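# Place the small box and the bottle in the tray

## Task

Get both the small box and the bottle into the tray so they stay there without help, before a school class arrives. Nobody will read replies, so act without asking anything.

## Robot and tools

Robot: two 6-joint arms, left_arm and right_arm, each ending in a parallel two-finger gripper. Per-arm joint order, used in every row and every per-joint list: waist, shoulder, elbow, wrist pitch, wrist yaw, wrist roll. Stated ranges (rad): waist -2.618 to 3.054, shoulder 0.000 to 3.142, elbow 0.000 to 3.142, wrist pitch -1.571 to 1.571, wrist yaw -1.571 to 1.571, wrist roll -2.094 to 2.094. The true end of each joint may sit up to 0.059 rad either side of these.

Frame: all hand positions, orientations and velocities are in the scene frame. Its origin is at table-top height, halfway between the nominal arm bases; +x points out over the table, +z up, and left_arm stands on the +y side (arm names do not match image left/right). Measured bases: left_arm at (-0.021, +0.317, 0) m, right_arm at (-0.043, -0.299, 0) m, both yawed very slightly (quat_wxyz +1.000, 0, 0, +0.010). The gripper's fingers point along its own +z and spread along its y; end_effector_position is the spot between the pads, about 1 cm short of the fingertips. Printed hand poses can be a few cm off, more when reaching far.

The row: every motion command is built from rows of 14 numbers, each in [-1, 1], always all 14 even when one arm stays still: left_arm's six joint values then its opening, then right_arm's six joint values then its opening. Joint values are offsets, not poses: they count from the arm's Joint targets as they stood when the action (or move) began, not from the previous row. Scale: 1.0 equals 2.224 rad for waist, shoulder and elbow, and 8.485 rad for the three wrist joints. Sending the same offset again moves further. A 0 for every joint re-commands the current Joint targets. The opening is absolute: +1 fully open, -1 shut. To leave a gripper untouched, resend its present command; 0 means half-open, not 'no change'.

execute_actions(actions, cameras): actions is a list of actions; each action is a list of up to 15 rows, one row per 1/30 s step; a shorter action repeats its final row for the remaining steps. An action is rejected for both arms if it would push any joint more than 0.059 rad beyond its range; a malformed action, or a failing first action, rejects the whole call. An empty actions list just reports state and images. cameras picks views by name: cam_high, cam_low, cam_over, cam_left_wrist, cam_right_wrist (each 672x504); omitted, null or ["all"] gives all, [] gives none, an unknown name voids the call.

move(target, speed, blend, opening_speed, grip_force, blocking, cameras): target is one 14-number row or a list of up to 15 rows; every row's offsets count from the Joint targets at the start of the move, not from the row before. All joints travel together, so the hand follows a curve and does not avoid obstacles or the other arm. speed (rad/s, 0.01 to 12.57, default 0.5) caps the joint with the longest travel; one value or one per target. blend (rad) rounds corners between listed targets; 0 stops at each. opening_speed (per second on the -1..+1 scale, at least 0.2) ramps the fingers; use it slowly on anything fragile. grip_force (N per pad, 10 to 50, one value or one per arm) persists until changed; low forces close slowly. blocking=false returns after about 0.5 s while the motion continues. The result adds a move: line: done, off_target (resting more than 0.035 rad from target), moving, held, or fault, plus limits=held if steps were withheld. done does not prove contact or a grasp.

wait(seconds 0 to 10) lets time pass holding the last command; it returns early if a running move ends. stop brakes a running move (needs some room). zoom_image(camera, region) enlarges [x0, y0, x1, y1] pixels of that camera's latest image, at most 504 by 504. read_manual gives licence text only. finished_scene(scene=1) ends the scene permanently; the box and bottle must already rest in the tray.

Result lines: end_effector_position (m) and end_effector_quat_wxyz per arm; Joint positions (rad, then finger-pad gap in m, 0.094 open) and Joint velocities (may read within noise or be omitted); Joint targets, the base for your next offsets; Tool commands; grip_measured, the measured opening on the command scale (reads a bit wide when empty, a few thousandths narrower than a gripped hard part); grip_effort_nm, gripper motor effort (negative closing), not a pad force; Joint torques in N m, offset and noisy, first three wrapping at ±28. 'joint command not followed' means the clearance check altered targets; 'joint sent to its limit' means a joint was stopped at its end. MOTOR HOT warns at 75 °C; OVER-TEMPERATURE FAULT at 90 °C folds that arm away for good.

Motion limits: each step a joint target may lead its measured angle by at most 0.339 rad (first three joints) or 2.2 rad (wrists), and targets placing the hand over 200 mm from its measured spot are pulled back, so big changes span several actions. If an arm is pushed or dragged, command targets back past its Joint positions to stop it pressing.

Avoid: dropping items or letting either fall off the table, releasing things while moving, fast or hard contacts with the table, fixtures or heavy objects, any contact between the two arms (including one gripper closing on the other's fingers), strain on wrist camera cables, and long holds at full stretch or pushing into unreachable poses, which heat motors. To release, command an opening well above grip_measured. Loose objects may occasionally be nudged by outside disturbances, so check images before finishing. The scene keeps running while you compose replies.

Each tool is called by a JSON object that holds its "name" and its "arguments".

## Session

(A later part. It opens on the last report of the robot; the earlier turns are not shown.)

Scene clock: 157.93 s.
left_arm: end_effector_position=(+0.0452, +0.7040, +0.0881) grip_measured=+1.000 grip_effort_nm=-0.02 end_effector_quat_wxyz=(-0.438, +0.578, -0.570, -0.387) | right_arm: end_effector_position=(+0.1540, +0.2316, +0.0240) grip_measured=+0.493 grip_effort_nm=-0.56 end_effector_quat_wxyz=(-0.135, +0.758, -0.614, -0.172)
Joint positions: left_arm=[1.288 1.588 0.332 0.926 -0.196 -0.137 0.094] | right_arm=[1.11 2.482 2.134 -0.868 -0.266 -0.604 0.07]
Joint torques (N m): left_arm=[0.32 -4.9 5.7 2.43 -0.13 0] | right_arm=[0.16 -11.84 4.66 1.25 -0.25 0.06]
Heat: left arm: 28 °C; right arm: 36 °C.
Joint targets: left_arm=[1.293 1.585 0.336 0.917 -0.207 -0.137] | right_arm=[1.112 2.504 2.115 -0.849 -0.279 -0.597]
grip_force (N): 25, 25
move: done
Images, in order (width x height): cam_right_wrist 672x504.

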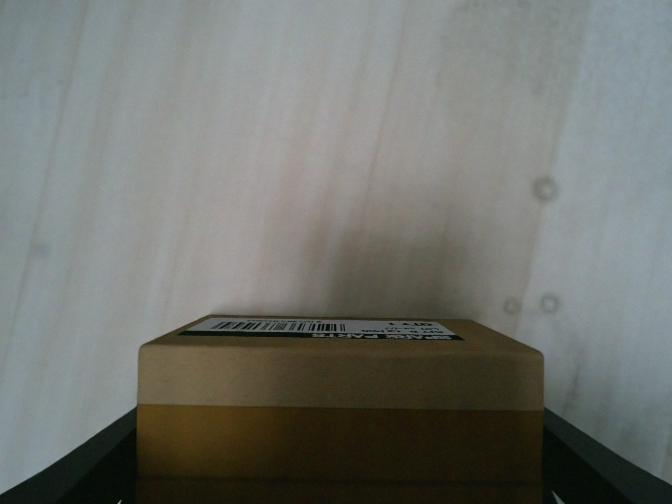

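{"name": "move", "arguments": {"target": [[0,0,0,0,0,0,1,0,-0.0454,0.0994,-0.0364,0,0,0.4],[0,0,0,0,0,0,1,-0.1763,-0.4065,-0.2725,-0.0225,0.0329,0.0704,0.4],[0,0,0,0,0,0,1,-0.5306,-0.4987,-0.4532,0.0007,0.0329,0.0704,0.4]], "speed": [0.3,0.6,0.6], "blend": [0.05,0.12,0]}}

Scene clock: 171.77 s.
left_arm: end_effector_position=(+0.0452, +0.7040, +0.0881) grip_measured=+1.000 grip_effort_nm=-0.02 end_effector_quat_wxyz=(-0.438, +0.578, -0.570, -0.387) | right_arm: end_effector_position=(+0.2879, -0.3137, +0.1358) grip_measured=+0.493 grip_effort_nm=-0.56 end_effector_quat_wxyz=(+0.203, +0.019, +0.979, -0.006)
Joint positions: left_arm=[1.288 1.588 0.332 0.926 -0.196 -0.137 0.094] | right_arm=[-0.066 1.42 1.125 -0.868 0.001 -0.007 0.07]
Joint torques (N m): left_arm=[0.32 -4.93 5.7 2.42 -0.13 0] | right_arm=[-0.18 -7.42 4.79 1.39 -0.02 0.07]
Heat: left arm: 28 °C; right arm: 36 °C.
Joint targets: left_arm=[1.293 1.585 0.336 0.917 -0.207 -0.137] | right_arm=[-0.068 1.395 1.107 -0.843 0.000 0.001]
grip_force (N): 25, 25
move: done

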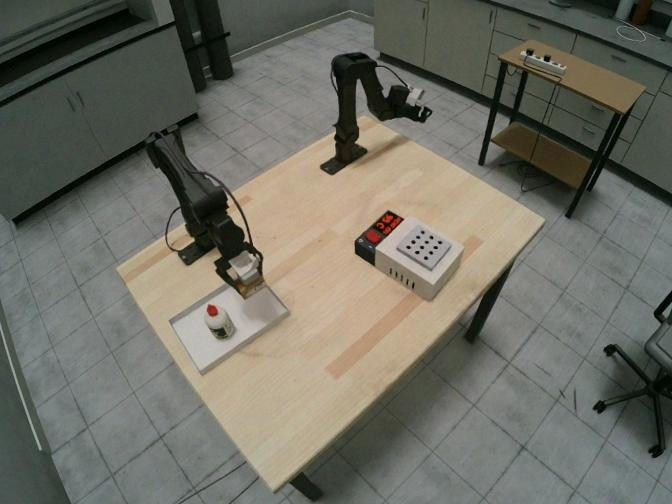

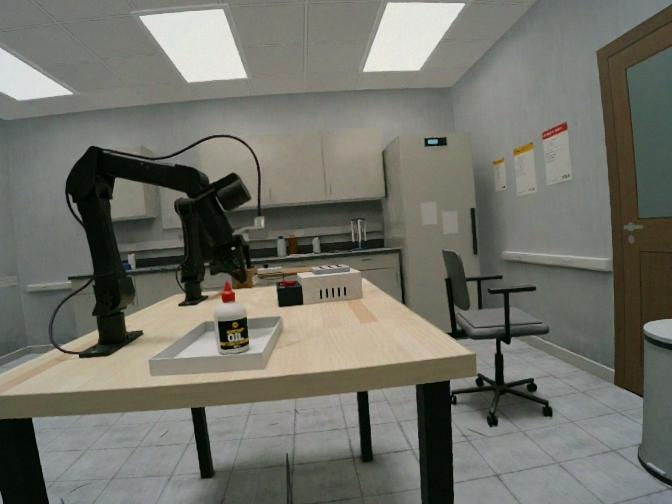

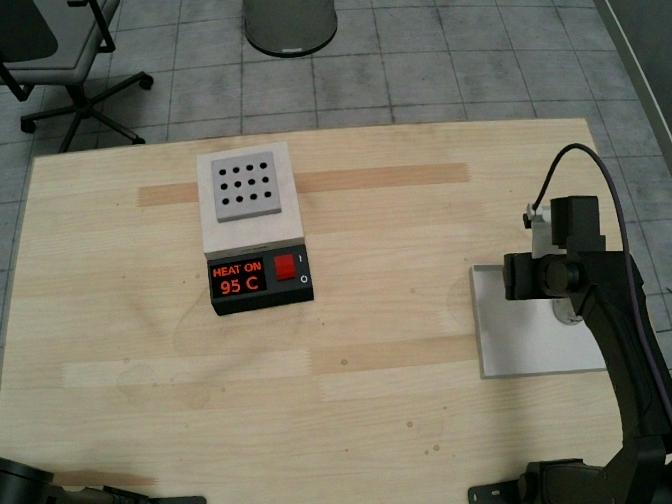

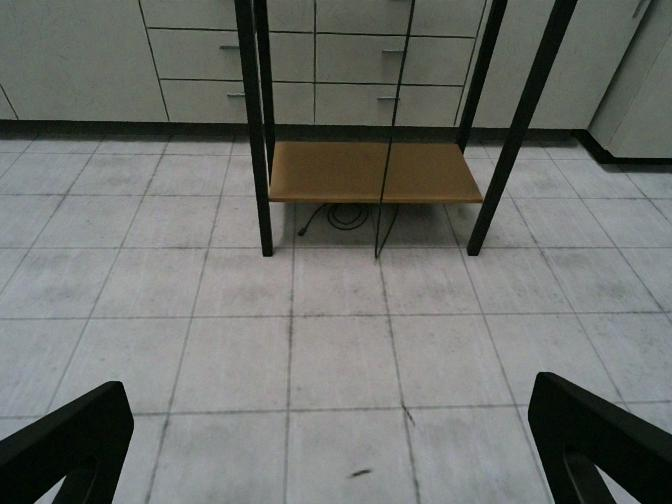

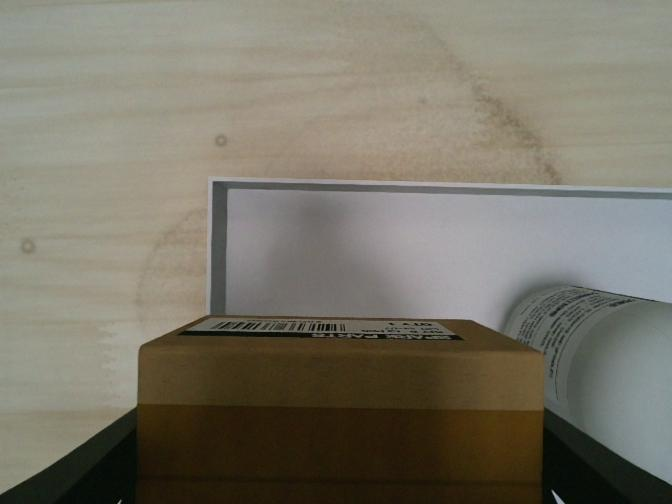

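{"name": "move", "arguments": {"target": [[0,0,0,0,0,0,1,-0.0202,0,0,0,0,0,0.4],[0,0,0,0,0,0,1,-0.0202,0.0495,-0.1461,0.0513,0,0,0.4]], "speed": 0.3, "blend": [0.03,0], "cameras": ["cam_low","cam_right_wrist"]}}

{"name": "zoom_image", "arguments": {"camera": "cam_low", "region": [150, 230, 300, 380]}}

Scene clock: 179.73 s.
left_arm: end_effector_position=(+0.0452, +0.7040, +0.0881) grip_measured=+1.000 grip_effort_nm=-0.02 end_effector_quat_wxyz=(-0.438, +0.578, -0.570, -0.387) | right_arm: end_effector_position=(+0.2874, -0.3283, +0.0425) grip_measured=+0.493 grip_effort_nm=-0.56 end_effector_quat_wxyz=(+0.215, +0.041, +0.976, -0.011)
Joint positions: left_arm=[1.288 1.588 0.332 0.926 -0.196 -0.137 0.094] | right_arm=[-0.109 1.499 0.798 -0.436 0.002 -0.007 0.07]
Joint torques (N m): left_arm=[0.32 -4.9 5.71 2.42 -0.14 0] | right_arm=[-0.32 -4.88 4.57 1.49 -0.02 0.07]
Heat: left arm: 28 °C; right arm: 36 °C.
Joint targets: left_arm=[1.293 1.585 0.336 0.917 -0.207 -0.137] | right_arm=[-0.113 1.505 0.782 -0.408 0.000 0.001]
grip_force (N): 25, 25
move: done; blend cut to 0.0225 rad at target 1
Images, in order (width x height): cam_low 672x504, cam_right_wrist 672x504.

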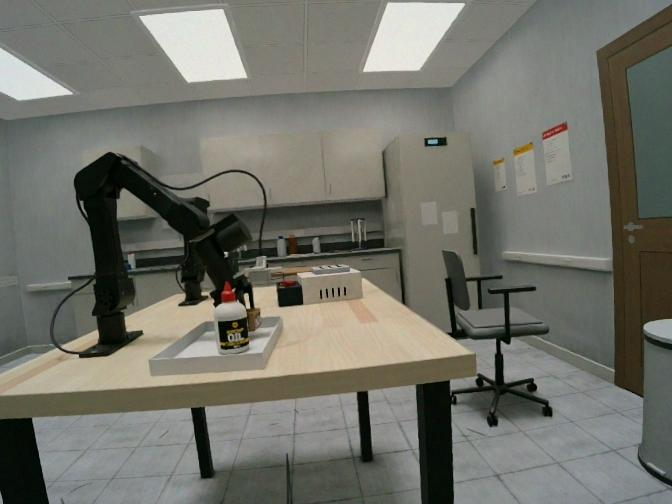

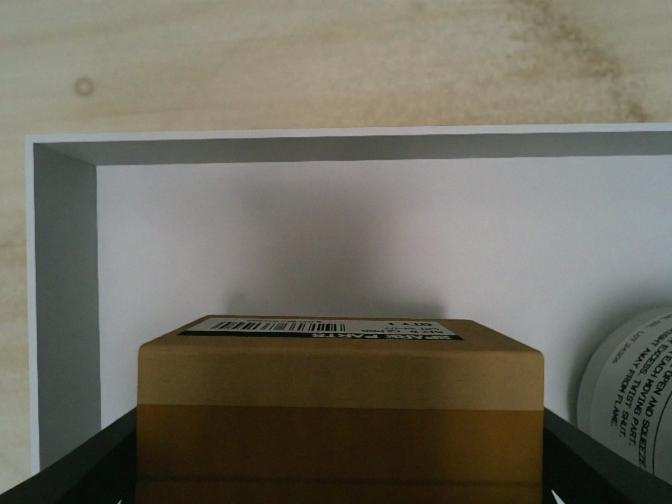

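Scaled by 3.360 from the camera's 672x504 image, which has a finer 960x720 frame.

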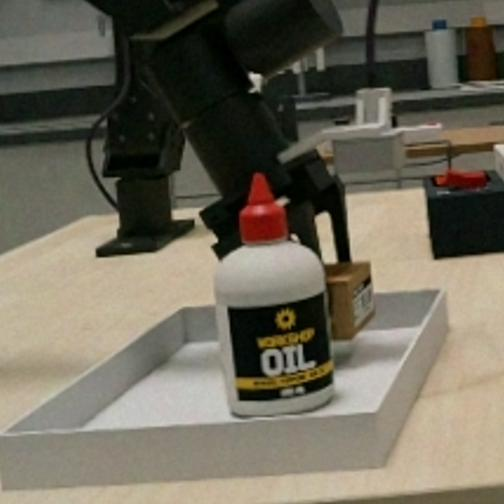

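{"name": "move", "arguments": {"target": [0,0,0,0,0,0,1,0,0.0108,-0.0135,0.0064,0,0,0.4], "speed": 0.1, "cameras": ["cam_low"]}}

{"name": "zoom_image", "arguments": {"camera": "cam_low", "region": [200, 280, 300, 380]}}

Scene clock: 184.60 s.
left_arm: end_effector_position=(+0.0452, +0.7040, +0.0881) grip_measured=+1.000 grip_effort_nm=-0.02 end_effector_quat_wxyz=(-0.438, +0.578, -0.570, -0.387) | right_arm: end_effector_position=(+0.2881, -0.3284, +0.0321) grip_measured=+0.493 grip_effort_nm=-0.56 end_effector_quat_wxyz=(+0.217, +0.041, +0.975, -0.011)
Joint positions: left_arm=[1.288 1.588 0.332 0.926 -0.196 -0.137 0.094] | right_arm=[-0.109 1.52 0.77 -0.383 0.002 -0.007 0.07]
Joint torques (N m): left_arm=[0.34 -4.93 5.71 2.42 -0.14 0] | right_arm=[-0.31 -4.82 4.36 1.54 -0.03 0.07]
Heat: left arm: 28 °C; right arm: 36 °C.
Joint targets: left_arm=[1.293 1.585 0.336 0.917 -0.207 -0.137] | right_arm=[-0.113 1.529 0.752 -0.354 0.000 0.001]
grip_force (N): 25, 25
move: done
Images, in order (width x height): cam_low 672x504.

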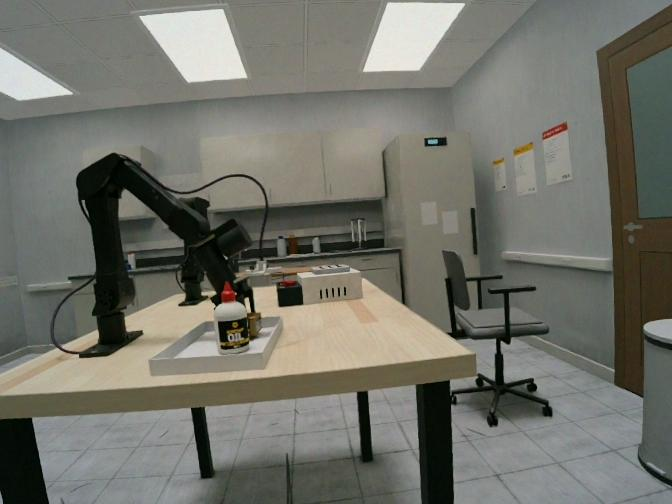

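Scaled by 5.040 from the camera's 672x504 image, which has a finer 960x720 frame.

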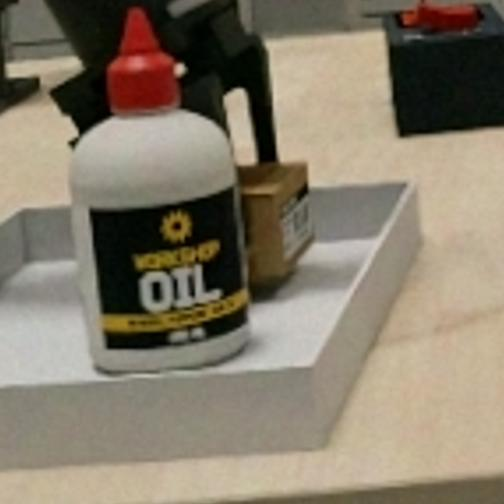

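{"name": "move", "arguments": {"target": [0,0,0,0,0,0,1,0,0.0045,-0.0056,0.0027,0,0,0.4], "speed": 0.06, "cameras": ["cam_low"]}}

{"name": "zoom_image", "arguments": {"camera": "cam_low", "region": [200, 280, 300, 380]}}

Scene clock: 187.83 s.
left_arm: end_effector_position=(+0.0452, +0.7040, +0.0881) grip_measured=+1.000 grip_effort_nm=-0.02 end_effector_quat_wxyz=(-0.438, +0.578, -0.570, -0.387) | right_arm: end_effector_position=(+0.2880, -0.3284, +0.0273) grip_measured=+0.493 grip_effort_nm=-0.56 end_effector_quat_wxyz=(+0.217, +0.041, +0.975, -0.011)
Joint positions: left_arm=[1.288 1.588 0.332 0.926 -0.196 -0.137 0.094] | right_arm=[-0.109 1.53 0.757 -0.36 0.002 -0.007 0.07]
Joint torques (N m): left_arm=[0.32 -4.92 5.71 2.43 -0.14 0] | right_arm=[-0.31 -4.82 4.31 1.47 -0.03 0.05]
Heat: left arm: 28 °C; right arm: 36 °C.
Joint targets: left_arm=[1.293 1.585 0.336 0.917 -0.207 -0.137] | right_arm=[-0.113 1.540 0.740 -0.331 0.000 0.001]
grip_force (N): 25, 25
move: done
Images, in order (width x height): cam_low 672x504.

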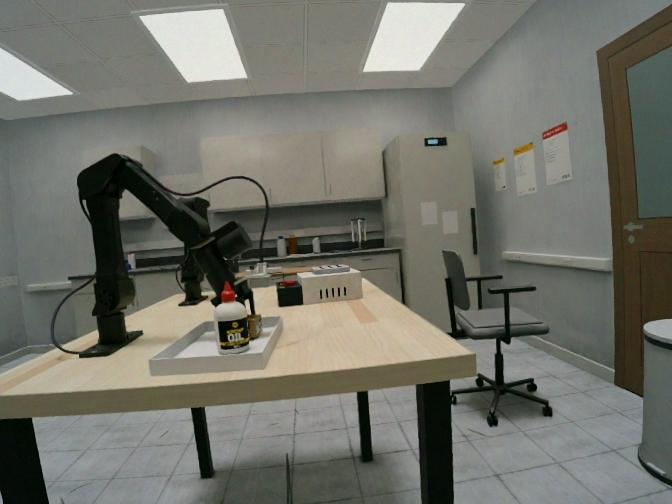

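Scaled by 5.040 from the camera's 672x504 image, which has a finer 960x720 frame.

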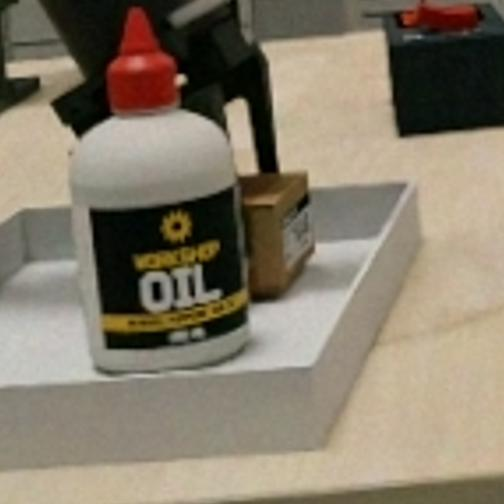

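{"name": "move", "arguments": {"target": [[0,0,0,0,0,0,1,0,0.0018,-0.0022,0.001,0,0,0.4],[0,0,0,0,0,0,1,0,0.0018,-0.0022,0.001,0,0,0.8],[0,0,0,0,0,0,1,0,-0.0652,0.165,-0.0603,0,0,0.8]], "speed": [0.06,0.1,0.3], "opening_speed": 0.4}}

{"name": "zoom_image", "arguments": {"camera": "cam_low", "region": [150, 230, 300, 380]}}

Scene clock: 195.60 s.
left_arm: end_effector_position=(+0.0452, +0.7040, +0.0881) grip_measured=+1.000 grip_effort_nm=-0.01 end_effector_quat_wxyz=(-0.438, +0.578, -0.570, -0.387) | right_arm: end_effector_position=(+0.2838, -0.3280, +0.1248) grip_measured=+0.797 grip_effort_nm=0.17 end_effector_quat_wxyz=(+0.202, +0.041, +0.979, -0.011)
Joint positions: left_arm=[1.288 1.588 0.332 0.926 -0.196 -0.137 0.094] | right_arm=[-0.109 1.413 1.076 -0.827 0.002 -0.007 0.084]
Joint torques (N m): left_arm=[0.32 -4.92 5.7 2.42 -0.14 0] | right_arm=[-0.32 -6.75 8.66 0.93 -0.03 0.07]
Heat: left arm: 28 °C; right arm: 36 °C.
Joint targets: left_arm=[1.293 1.585 0.336 0.917 -0.207 -0.137] | right_arm=[-0.113 1.394 1.107 -0.842 0.000 0.001]
grip_force (N): 25, 25
move: done

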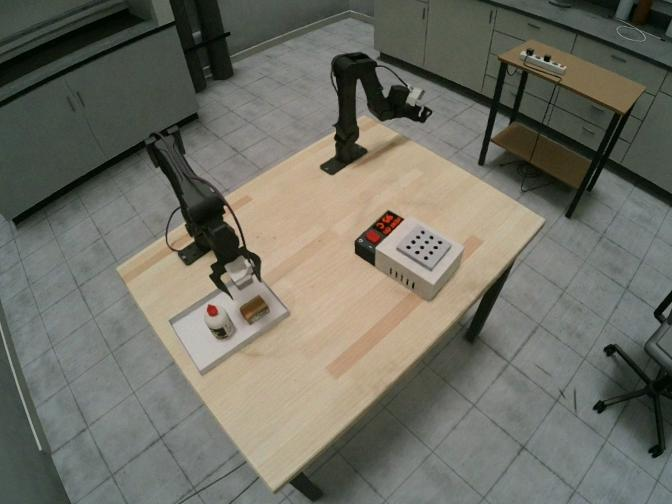

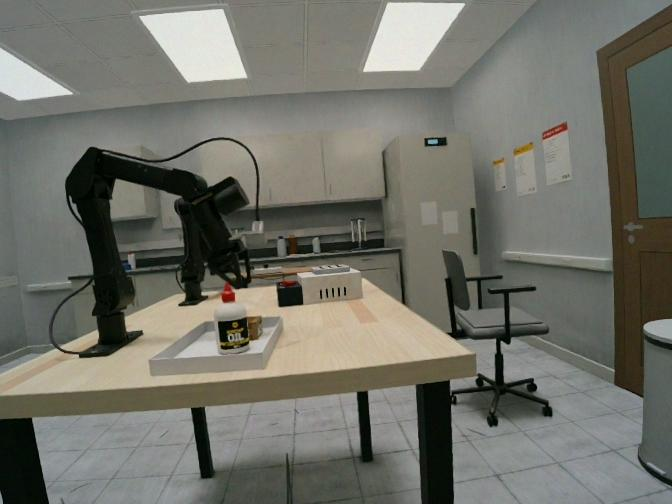

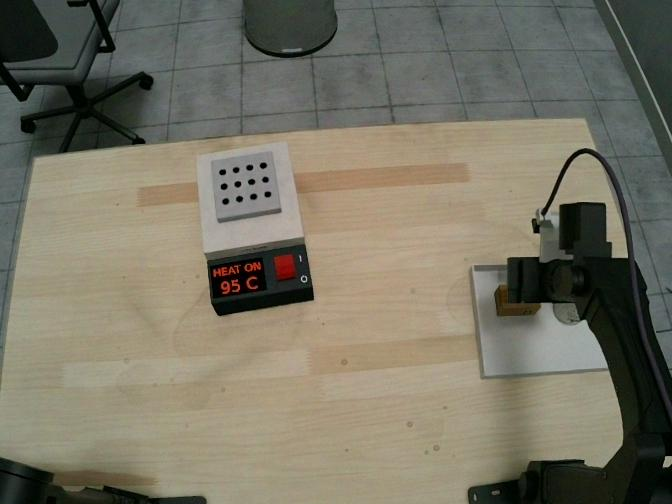

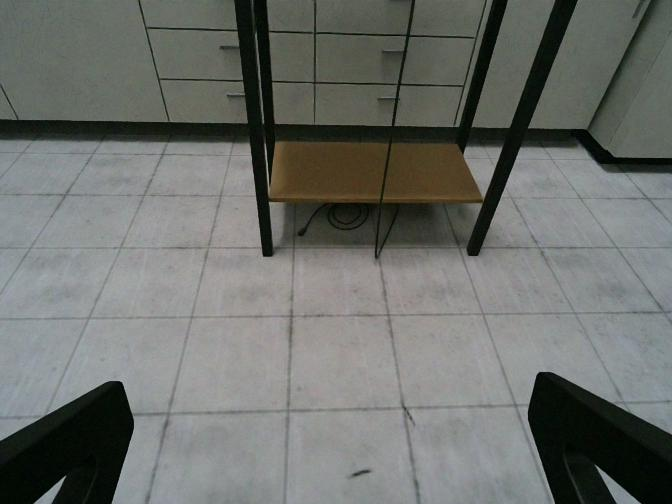

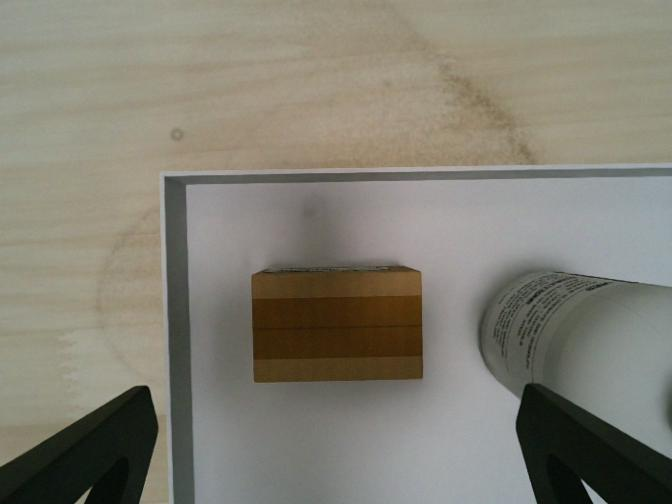

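Scaled by 3.360 from the camera's 672x504 image, which has a finer 960x720 frame.

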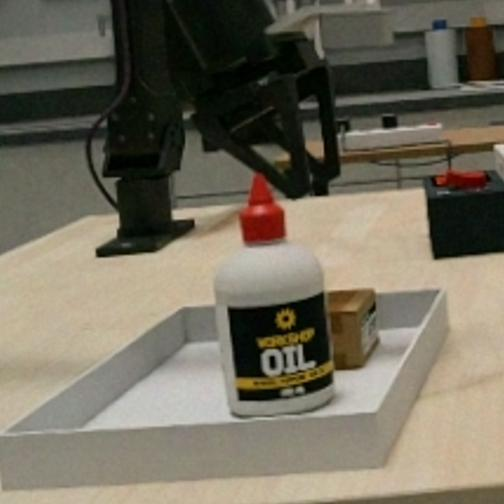

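{"name": "zoom_image", "arguments": {"camera": "cam_over", "region": [180, 130, 340, 330]}}

{"name": "zoom_image", "arguments": {"camera": "cam_high", "region": [340, 190, 480, 310]}}

{"name": "zoom_image", "arguments": {"camera": "cam_low", "region": [260, 250, 380, 320]}}

Scaled by 2.520 from the camera's 672x504 image, which has a finer 960x720 frame.

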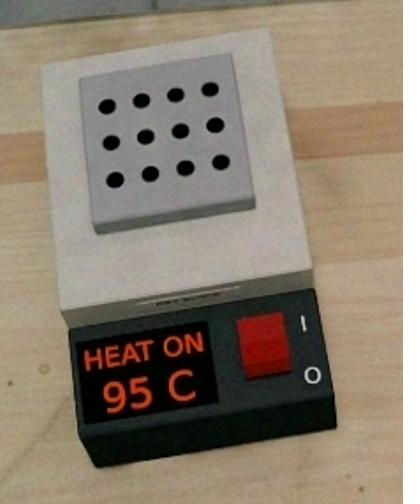

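Scaled by 3.600 from the camera's 672x504 image, which has a finer 960x720 frame.

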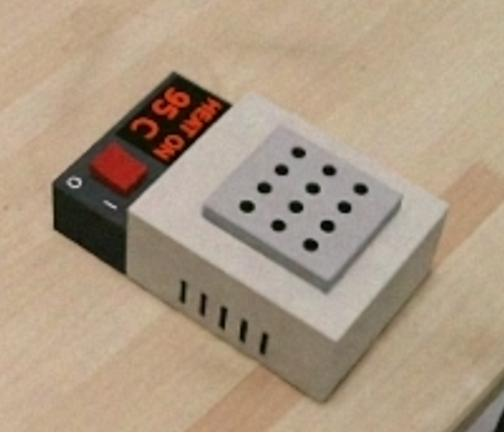

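Scaled by 4.200 from the camera's 672x504 image, which has a finer 960x720 frame.

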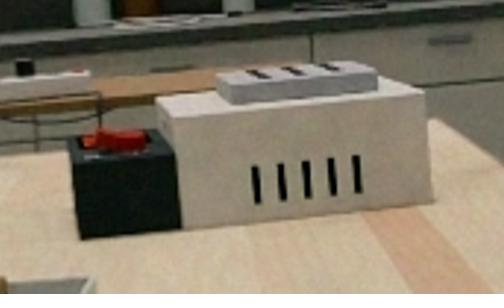

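{"name": "move", "arguments": {"target": [0,0,0,0,0,0,1,0.3813,0.2621,0.2729,0.0171,0,0,-0.95], "speed": 0.6, "cameras": ["cam_over","cam_low","cam_right_wrist"]}}

Scene clock: 215.77 s.
left_arm: end_effector_position=(+0.0452, +0.7040, +0.0881) grip_measured=+1.000 grip_effort_nm=-0.02 end_effector_quat_wxyz=(-0.438, +0.578, -0.570, -0.387) | right_arm: end_effector_position=(+0.3235, +0.0513, +0.1395) grip_measured=-0.947 grip_effort_nm=-0.15 end_effector_quat_wxyz=(+0.260, -0.359, +0.890, +0.103)
Joint positions: left_arm=[1.288 1.588 0.332 0.926 -0.196 -0.137 0.094] | right_arm=[0.741 1.962 1.676 -0.716 -0.001 -0.007 0.002]
Joint torques (N m): left_arm=[0.32 -4.92 5.7 2.43 -0.13 0] | right_arm=[-0.49 -9.05 9.47 1.61 0 0.07]
Heat: left arm: 28 °C; right arm: 38 °C.
Joint targets: left_arm=[1.293 1.585 0.336 0.917 -0.207 -0.137] | right_arm=[0.735 1.977 1.714 -0.697 0.000 0.001]
grip_force (N): 25, 25
move: off_target (right_arm); right_arm: the elbow is farthest, 0.038 rad from its target
Images, in order (width x height): cam_low 672x504, cam_over 672x504, cam_right_wrist 672x504.

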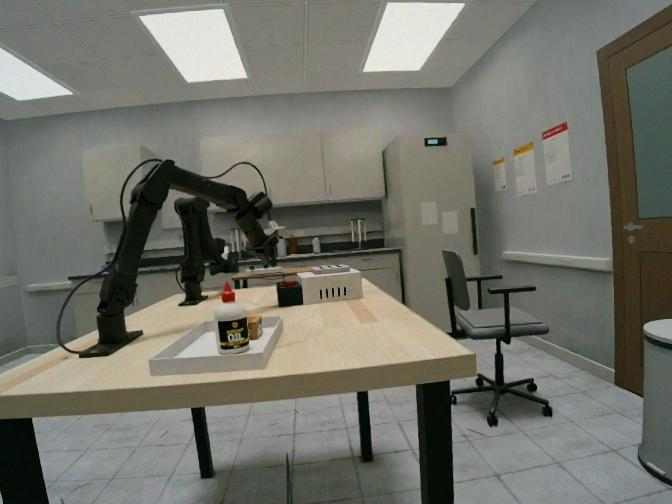

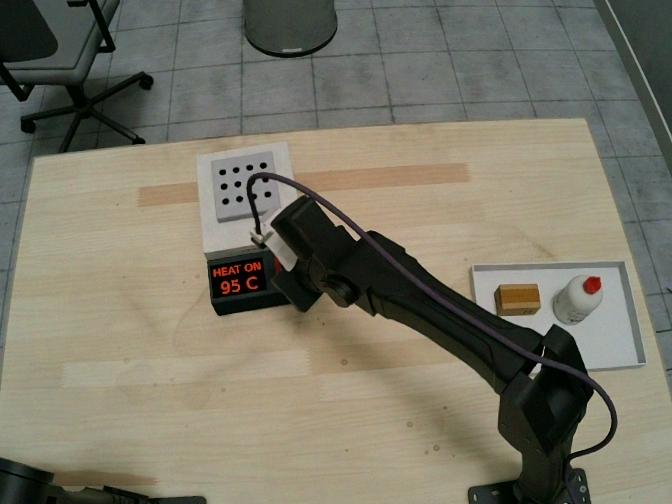

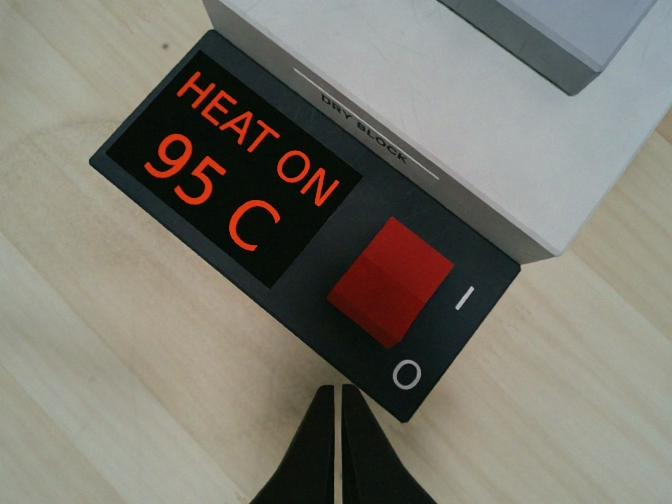

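{"name": "move", "arguments": {"target": [0,0,0,0,0,0,1,-0.0114,0.0454,-0.0414,0.0165,0,0,-0.95], "speed": 0.15, "cameras": ["cam_low","cam_over","cam_high","cam_right_wrist"]}}

{"name": "zoom_image", "arguments": {"camera": "cam_low", "region": [230, 230, 380, 320]}}

{"name": "zoom_image", "arguments": {"camera": "cam_high", "region": [320, 160, 480, 300]}}

Scene clock: 228.83 s.
left_arm: end_effector_position=(+0.0452, +0.7040, +0.0881) grip_measured=+1.000 grip_effort_nm=-0.01 end_effector_quat_wxyz=(-0.438, +0.578, -0.570, -0.387) | right_arm: end_effector_position=(+0.3468, +0.0558, +0.0937) grip_measured=-0.947 grip_effort_nm=-0.15 end_effector_quat_wxyz=(+0.261, -0.348, +0.895, +0.100)
Joint positions: left_arm=[1.288 1.588 0.332 0.926 -0.196 -0.137 0.094] | right_arm=[0.716 2.064 1.64 -0.58 -0.001 -0.007 0.002]
Joint torques (N m): left_arm=[0.31 -4.93 5.71 2.43 -0.14 0] | right_arm=[-0.57 -9.81 4.97 1.69 0 0.07]
Heat: left arm: 29 °C; right arm: 38 °C.
Joint targets: left_arm=[1.293 1.585 0.336 0.917 -0.207 -0.137] | right_arm=[0.710 2.078 1.622 -0.557 0.000 0.001]
grip_force (N): 25, 25
move: done
Images, in order (width x height): cam_high 672x504, cam_low 672x504, cam_over 672x504, cam_right_wrist 672x504.

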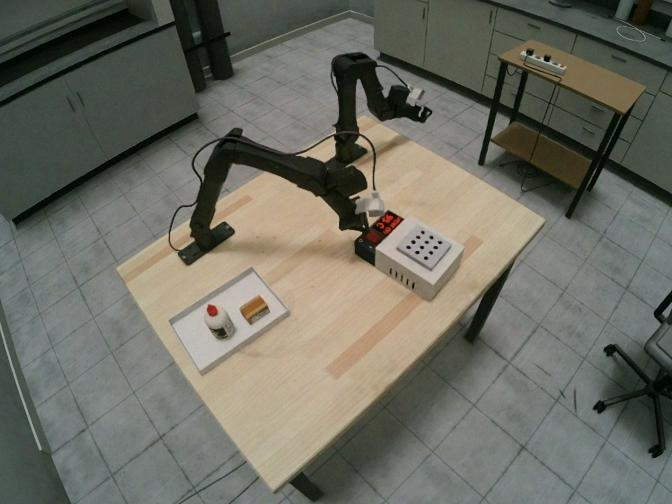

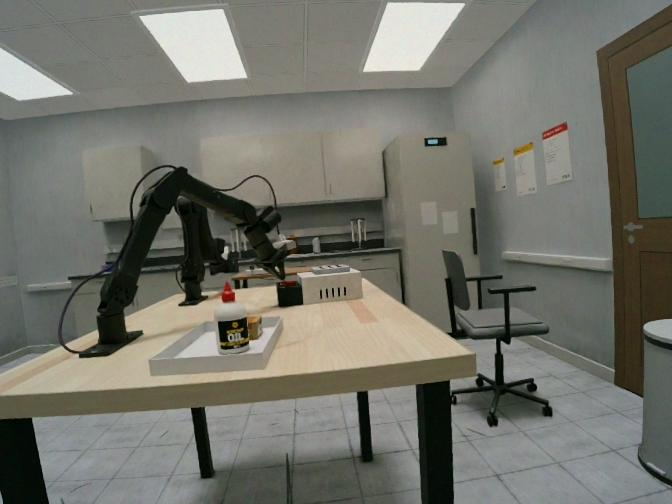

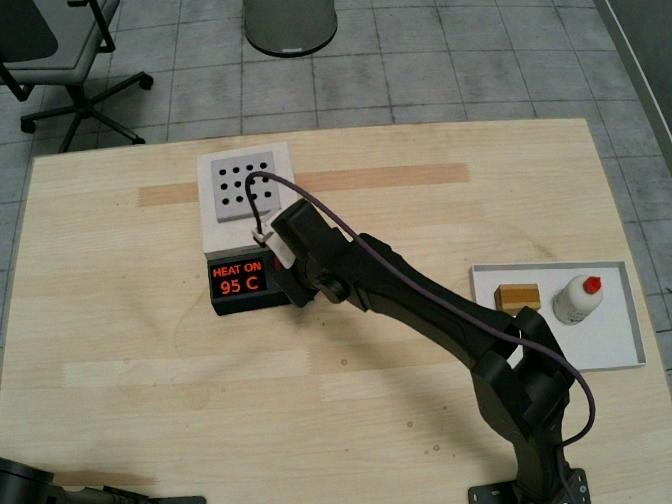

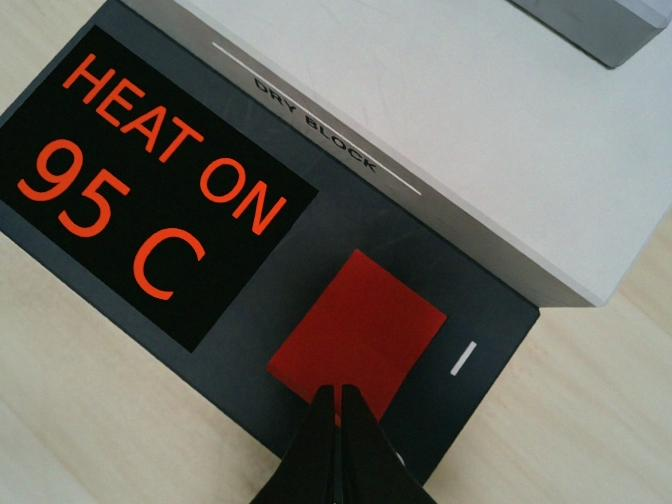

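Scaled by 3.360 from the camera's 672x504 image, which has a finer 960x720 frame.

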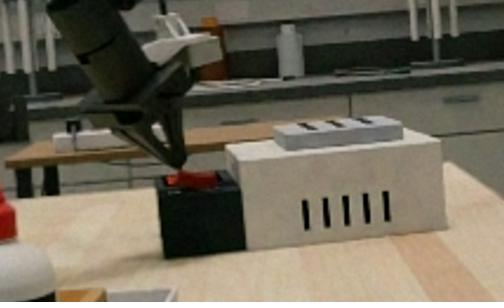

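Scaled by 3.150 from the camera's 672x504 image, which has a finer 960x720 frame.

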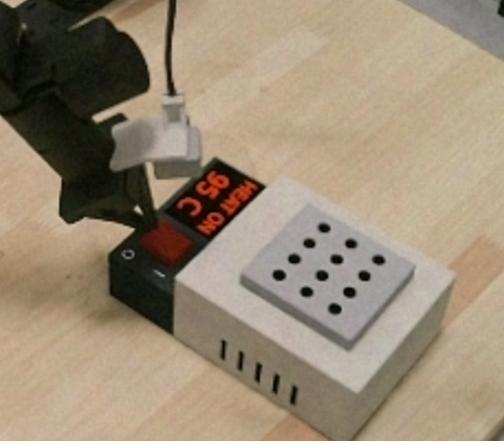

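{"name": "move", "arguments": {"target": [0,0,0,0,0,0,1,0,0.0031,-0.0135,0.0044,0,0,-0.95], "speed": 0.05, "cameras": ["cam_low","cam_right_wrist"]}}

{"name": "zoom_image", "arguments": {"camera": "cam_low", "region": [260, 260, 320, 310]}}

Scene clock: 239.23 s.
left_arm: end_effector_position=(+0.0452, +0.7040, +0.0881) grip_measured=+1.000 grip_effort_nm=-0.02 end_effector_quat_wxyz=(-0.438, +0.578, -0.570, -0.387) | right_arm: end_effector_position=(+0.3463, +0.0577, +0.0901) grip_measured=-0.947 grip_effort_nm=-0.14 end_effector_quat_wxyz=(+0.264, -0.349, +0.893, +0.106)
Joint positions: left_arm=[1.288 1.588 0.332 0.926 -0.196 -0.137 0.094] | right_arm=[0.716 2.064 1.62 -0.551 -0.011 -0.007 0.002]
Joint torques (N m): left_arm=[0.32 -4.92 5.71 2.43 -0.14 0] | right_arm=[-0.65 -9.21 4.31 1.82 0.09 0.07]
Heat: left arm: 29 °C; right arm: 37 °C.
Joint targets: left_arm=[1.293 1.585 0.336 0.917 -0.207 -0.137] | right_arm=[0.710 2.085 1.592 -0.520 0.000 0.001]
grip_force (N): 25, 25
move: done
Images, in order (width x height): cam_low 672x504, cam_right_wrist 672x504.

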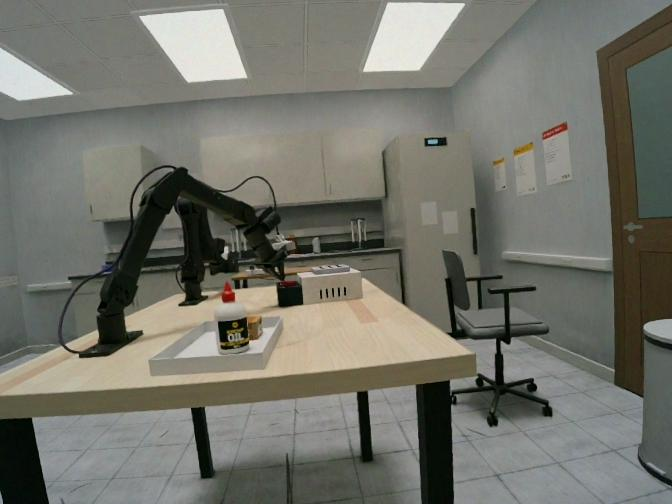

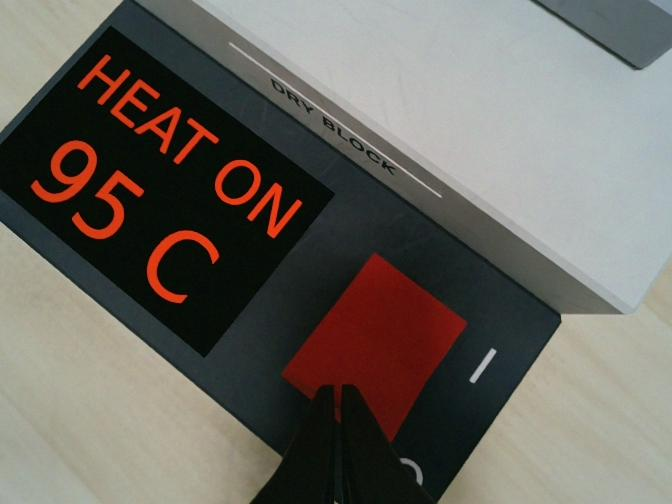

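Scaled by 8.400 from the camera's 672x504 image, which has a finer 960x720 frame.

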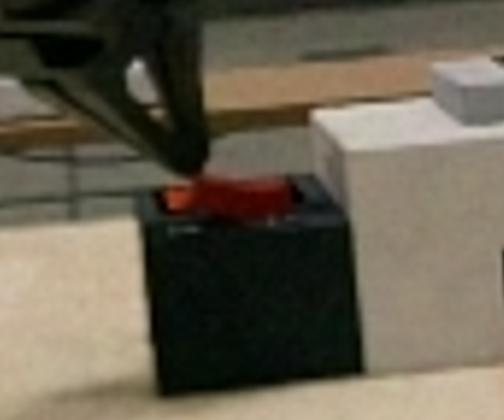

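{"name": "move", "arguments": {"target": [0,0,0,0,0,0,1,0,0.0025,-0.0135,0.0044,0,0,-0.95], "speed": 0.05, "cameras": ["cam_low","cam_over","cam_right_wrist"]}}

{"name": "zoom_image", "arguments": {"camera": "cam_low", "region": [260, 260, 320, 310]}}

Scene clock: 243.10 s.
left_arm: end_effector_position=(+0.0452, +0.7040, +0.0881) grip_measured=+1.000 grip_effort_nm=-0.02 end_effector_quat_wxyz=(-0.438, +0.578, -0.570, -0.387) | right_arm: end_effector_position=(+0.3437, +0.0632, +0.0871) grip_measured=-0.947 grip_effort_nm=-0.12 end_effector_quat_wxyz=(+0.265, -0.353, +0.889, +0.123)
Joint positions: left_arm=[1.288 1.588 0.332 0.926 -0.196 -0.137 0.094] | right_arm=[0.716 2.064 1.599 -0.516 -0.043 -0.007 0.002]
Joint torques (N m): left_arm=[0.32 -4.93 5.7 2.42 -0.14 0] | right_arm=[-0.55 -8.72 3.52 1.83 0.36 0.08]
Heat: left arm: 29 °C; right arm: 36 °C.
Joint targets: left_arm=[1.293 1.585 0.336 0.917 -0.207 -0.137] | right_arm=[0.710 2.091 1.562 -0.483 0.000 0.001]
grip_force (N): 25, 25
move: off_target (right_arm); right_arm: the wrist yaw is farthest, 0.043 rad from its target
Images, in order (width x height): cam_low 672x504, cam_over 672x504, cam_right_wrist 672x504.

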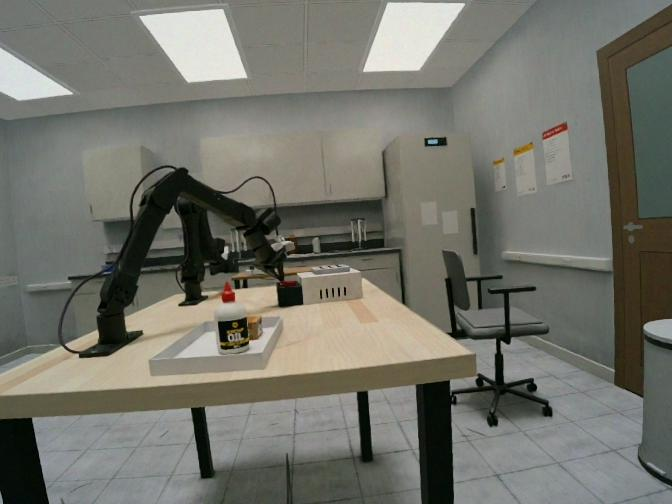

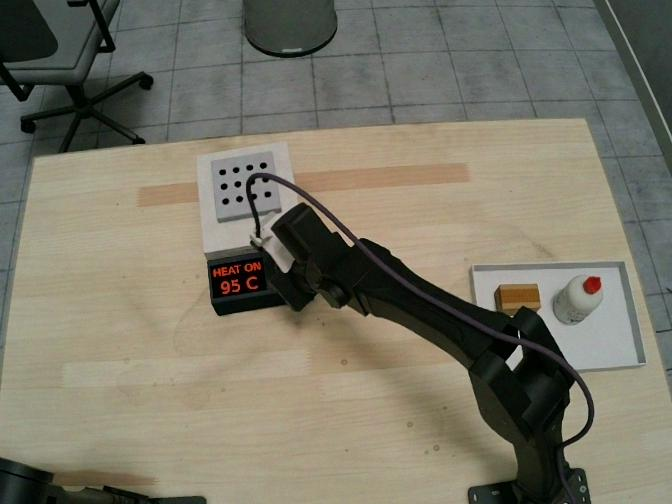

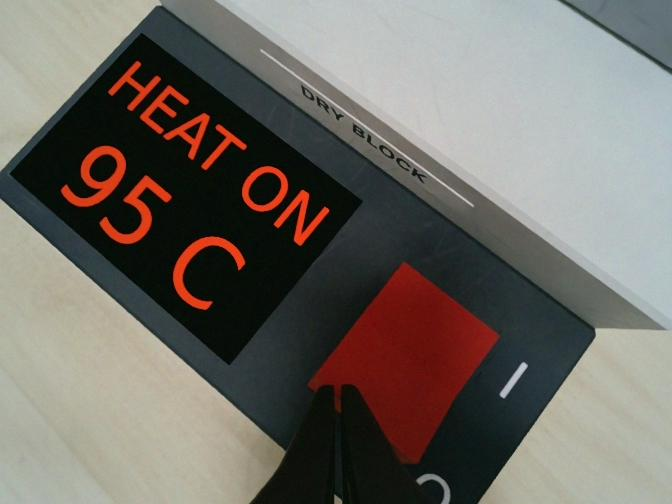

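Scaled by 8.400 from the camera's 672x504 image, which has a finer 960x720 frame.

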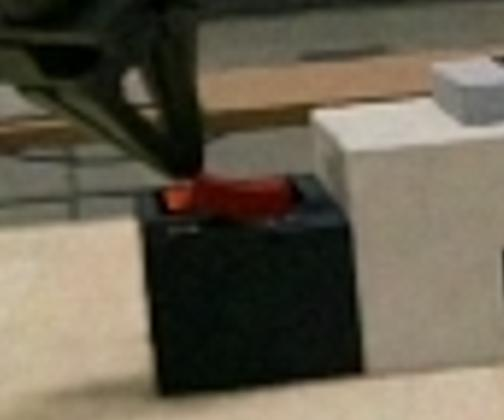

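{"name": "move", "arguments": {"target": [0,0,0,0,0,0,1,0.06,-0.0106,0.054,-0.0088,0,0,-0.95], "speed": 0.2, "cameras": ["cam_low","cam_over","cam_high","cam_right_wrist"]}}

{"name": "zoom_image", "arguments": {"camera": "cam_low", "region": [260, 260, 320, 310]}}

{"name": "zoom_image", "arguments": {"camera": "cam_right_wrist", "region": [250, 200, 600, 480]}}

Scene clock: 254.70 s.
left_arm: end_effector_position=(+0.0452, +0.7040, +0.0881) grip_measured=+1.000 grip_effort_nm=-0.02 end_effector_quat_wxyz=(-0.438, +0.578, -0.570, -0.387) | right_arm: end_effector_position=(+0.3044, +0.1108, +0.1029) grip_measured=-0.947 grip_effort_nm=-0.12 end_effector_quat_wxyz=(+0.274, -0.403, +0.864, +0.127)
Joint positions: left_arm=[1.288 1.588 0.332 0.926 -0.196 -0.137 0.094] | right_arm=[0.845 2.064 1.65 -0.544 -0.004 -0.007 0.002]
Joint torques (N m): left_arm=[0.31 -4.92 5.71 2.43 -0.14 0] | right_arm=[-0.08 -10.77 8.91 1.35 0.02 0.07]
Heat: left arm: 29 °C; right arm: 36 °C.
Joint targets: left_arm=[1.293 1.585 0.336 0.917 -0.207 -0.137] | right_arm=[0.843 2.067 1.682 -0.557 0.000 0.001]
grip_force (N): 25, 25
move: done
Images, in order (width x height): cam_high 672x504, cam_low 672x504, cam_over 672x504, cam_right_wrist 672x504.

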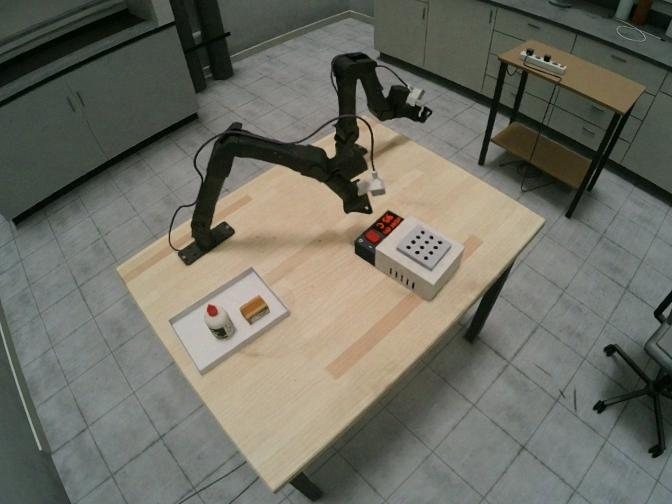

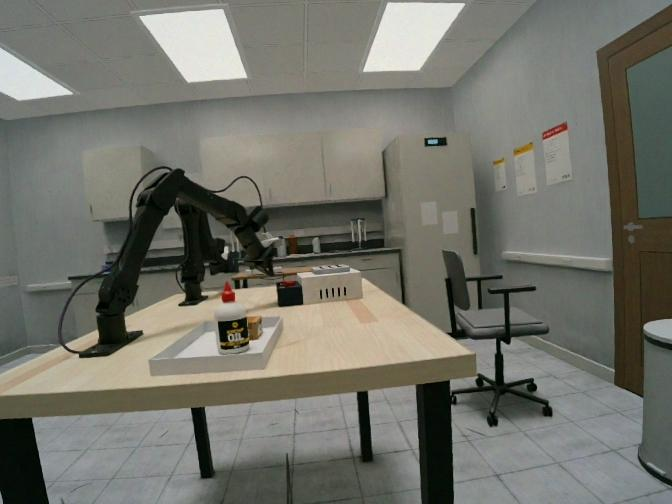

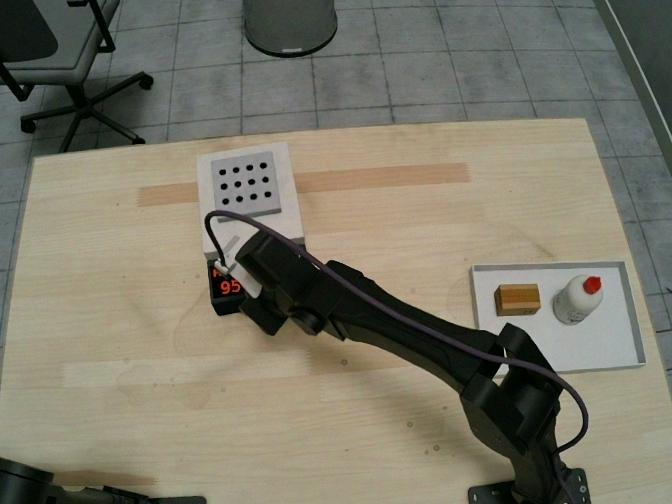

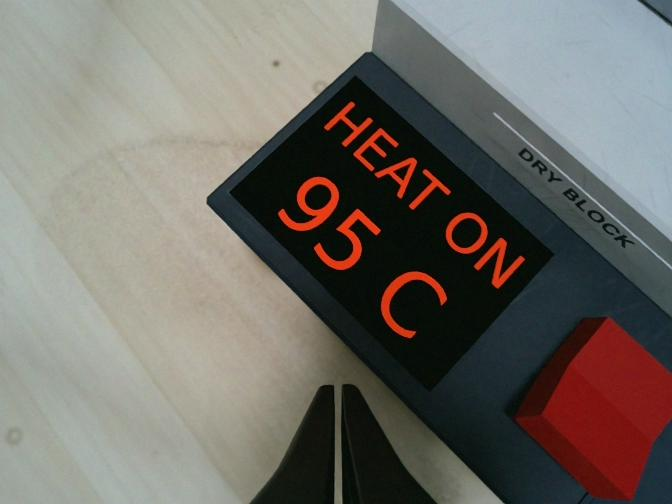

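Scaled by 8.400 from the camera's 672x504 image, which has a finer 960x720 frame.

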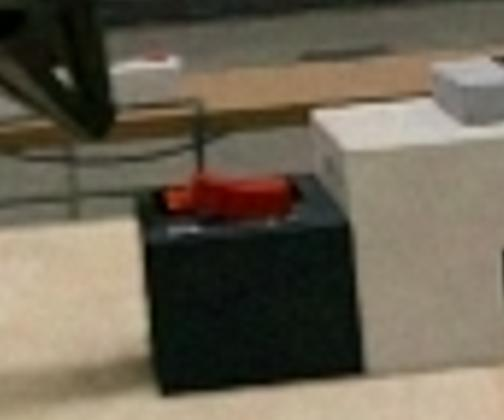

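Scaled by 1.440 from the camera's 672x504 image, which has a finer 960x720 frame.

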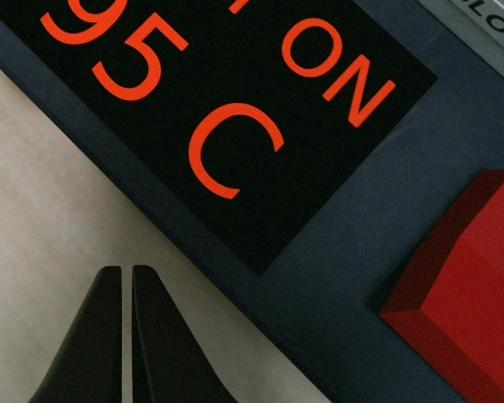

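{"name": "move", "arguments": {"target": [0,0,0,0,0,0,1,-0.0621,0.0103,-0.0081,-0.0035,0,0,-0.95], "speed": 0.2, "cameras": ["cam_right_wrist"]}}

Scene clock: 265.17 s.
left_arm: end_effector_position=(+0.0452, +0.7040, +0.0881) grip_measured=+1.000 grip_effort_nm=-0.02 end_effector_quat_wxyz=(-0.438, +0.578, -0.570, -0.387) | right_arm: end_effector_position=(+0.3533, +0.0541, +0.0949) grip_measured=-0.947 grip_effort_nm=-0.12 end_effector_quat_wxyz=(+0.266, -0.343, +0.895, +0.100)
Joint positions: left_arm=[1.288 1.588 0.332 0.926 -0.196 -0.137 0.094] | right_arm=[0.706 2.071 1.65 -0.574 -0.001 -0.007 0.002]
Joint torques (N m): left_arm=[0.32 -4.92 5.71 2.43 -0.13 0] | right_arm=[-0.2 -9.59 7.43 1.26 0.02 0.06]
Heat: left arm: 29 °C; right arm: 38 °C.
Joint targets: left_arm=[1.293 1.585 0.336 0.917 -0.207 -0.137] | right_arm=[0.705 2.090 1.664 -0.587 0.000 0.001]
grip_force (N): 25, 25
move: done
Images, in order (width x height): cam_right_wrist 672x504.

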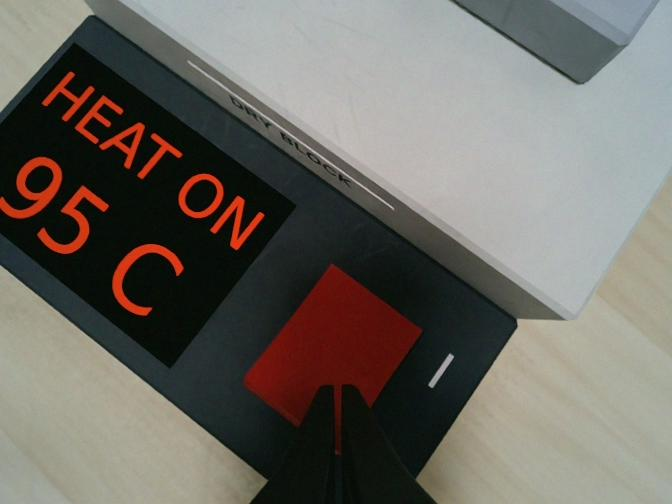

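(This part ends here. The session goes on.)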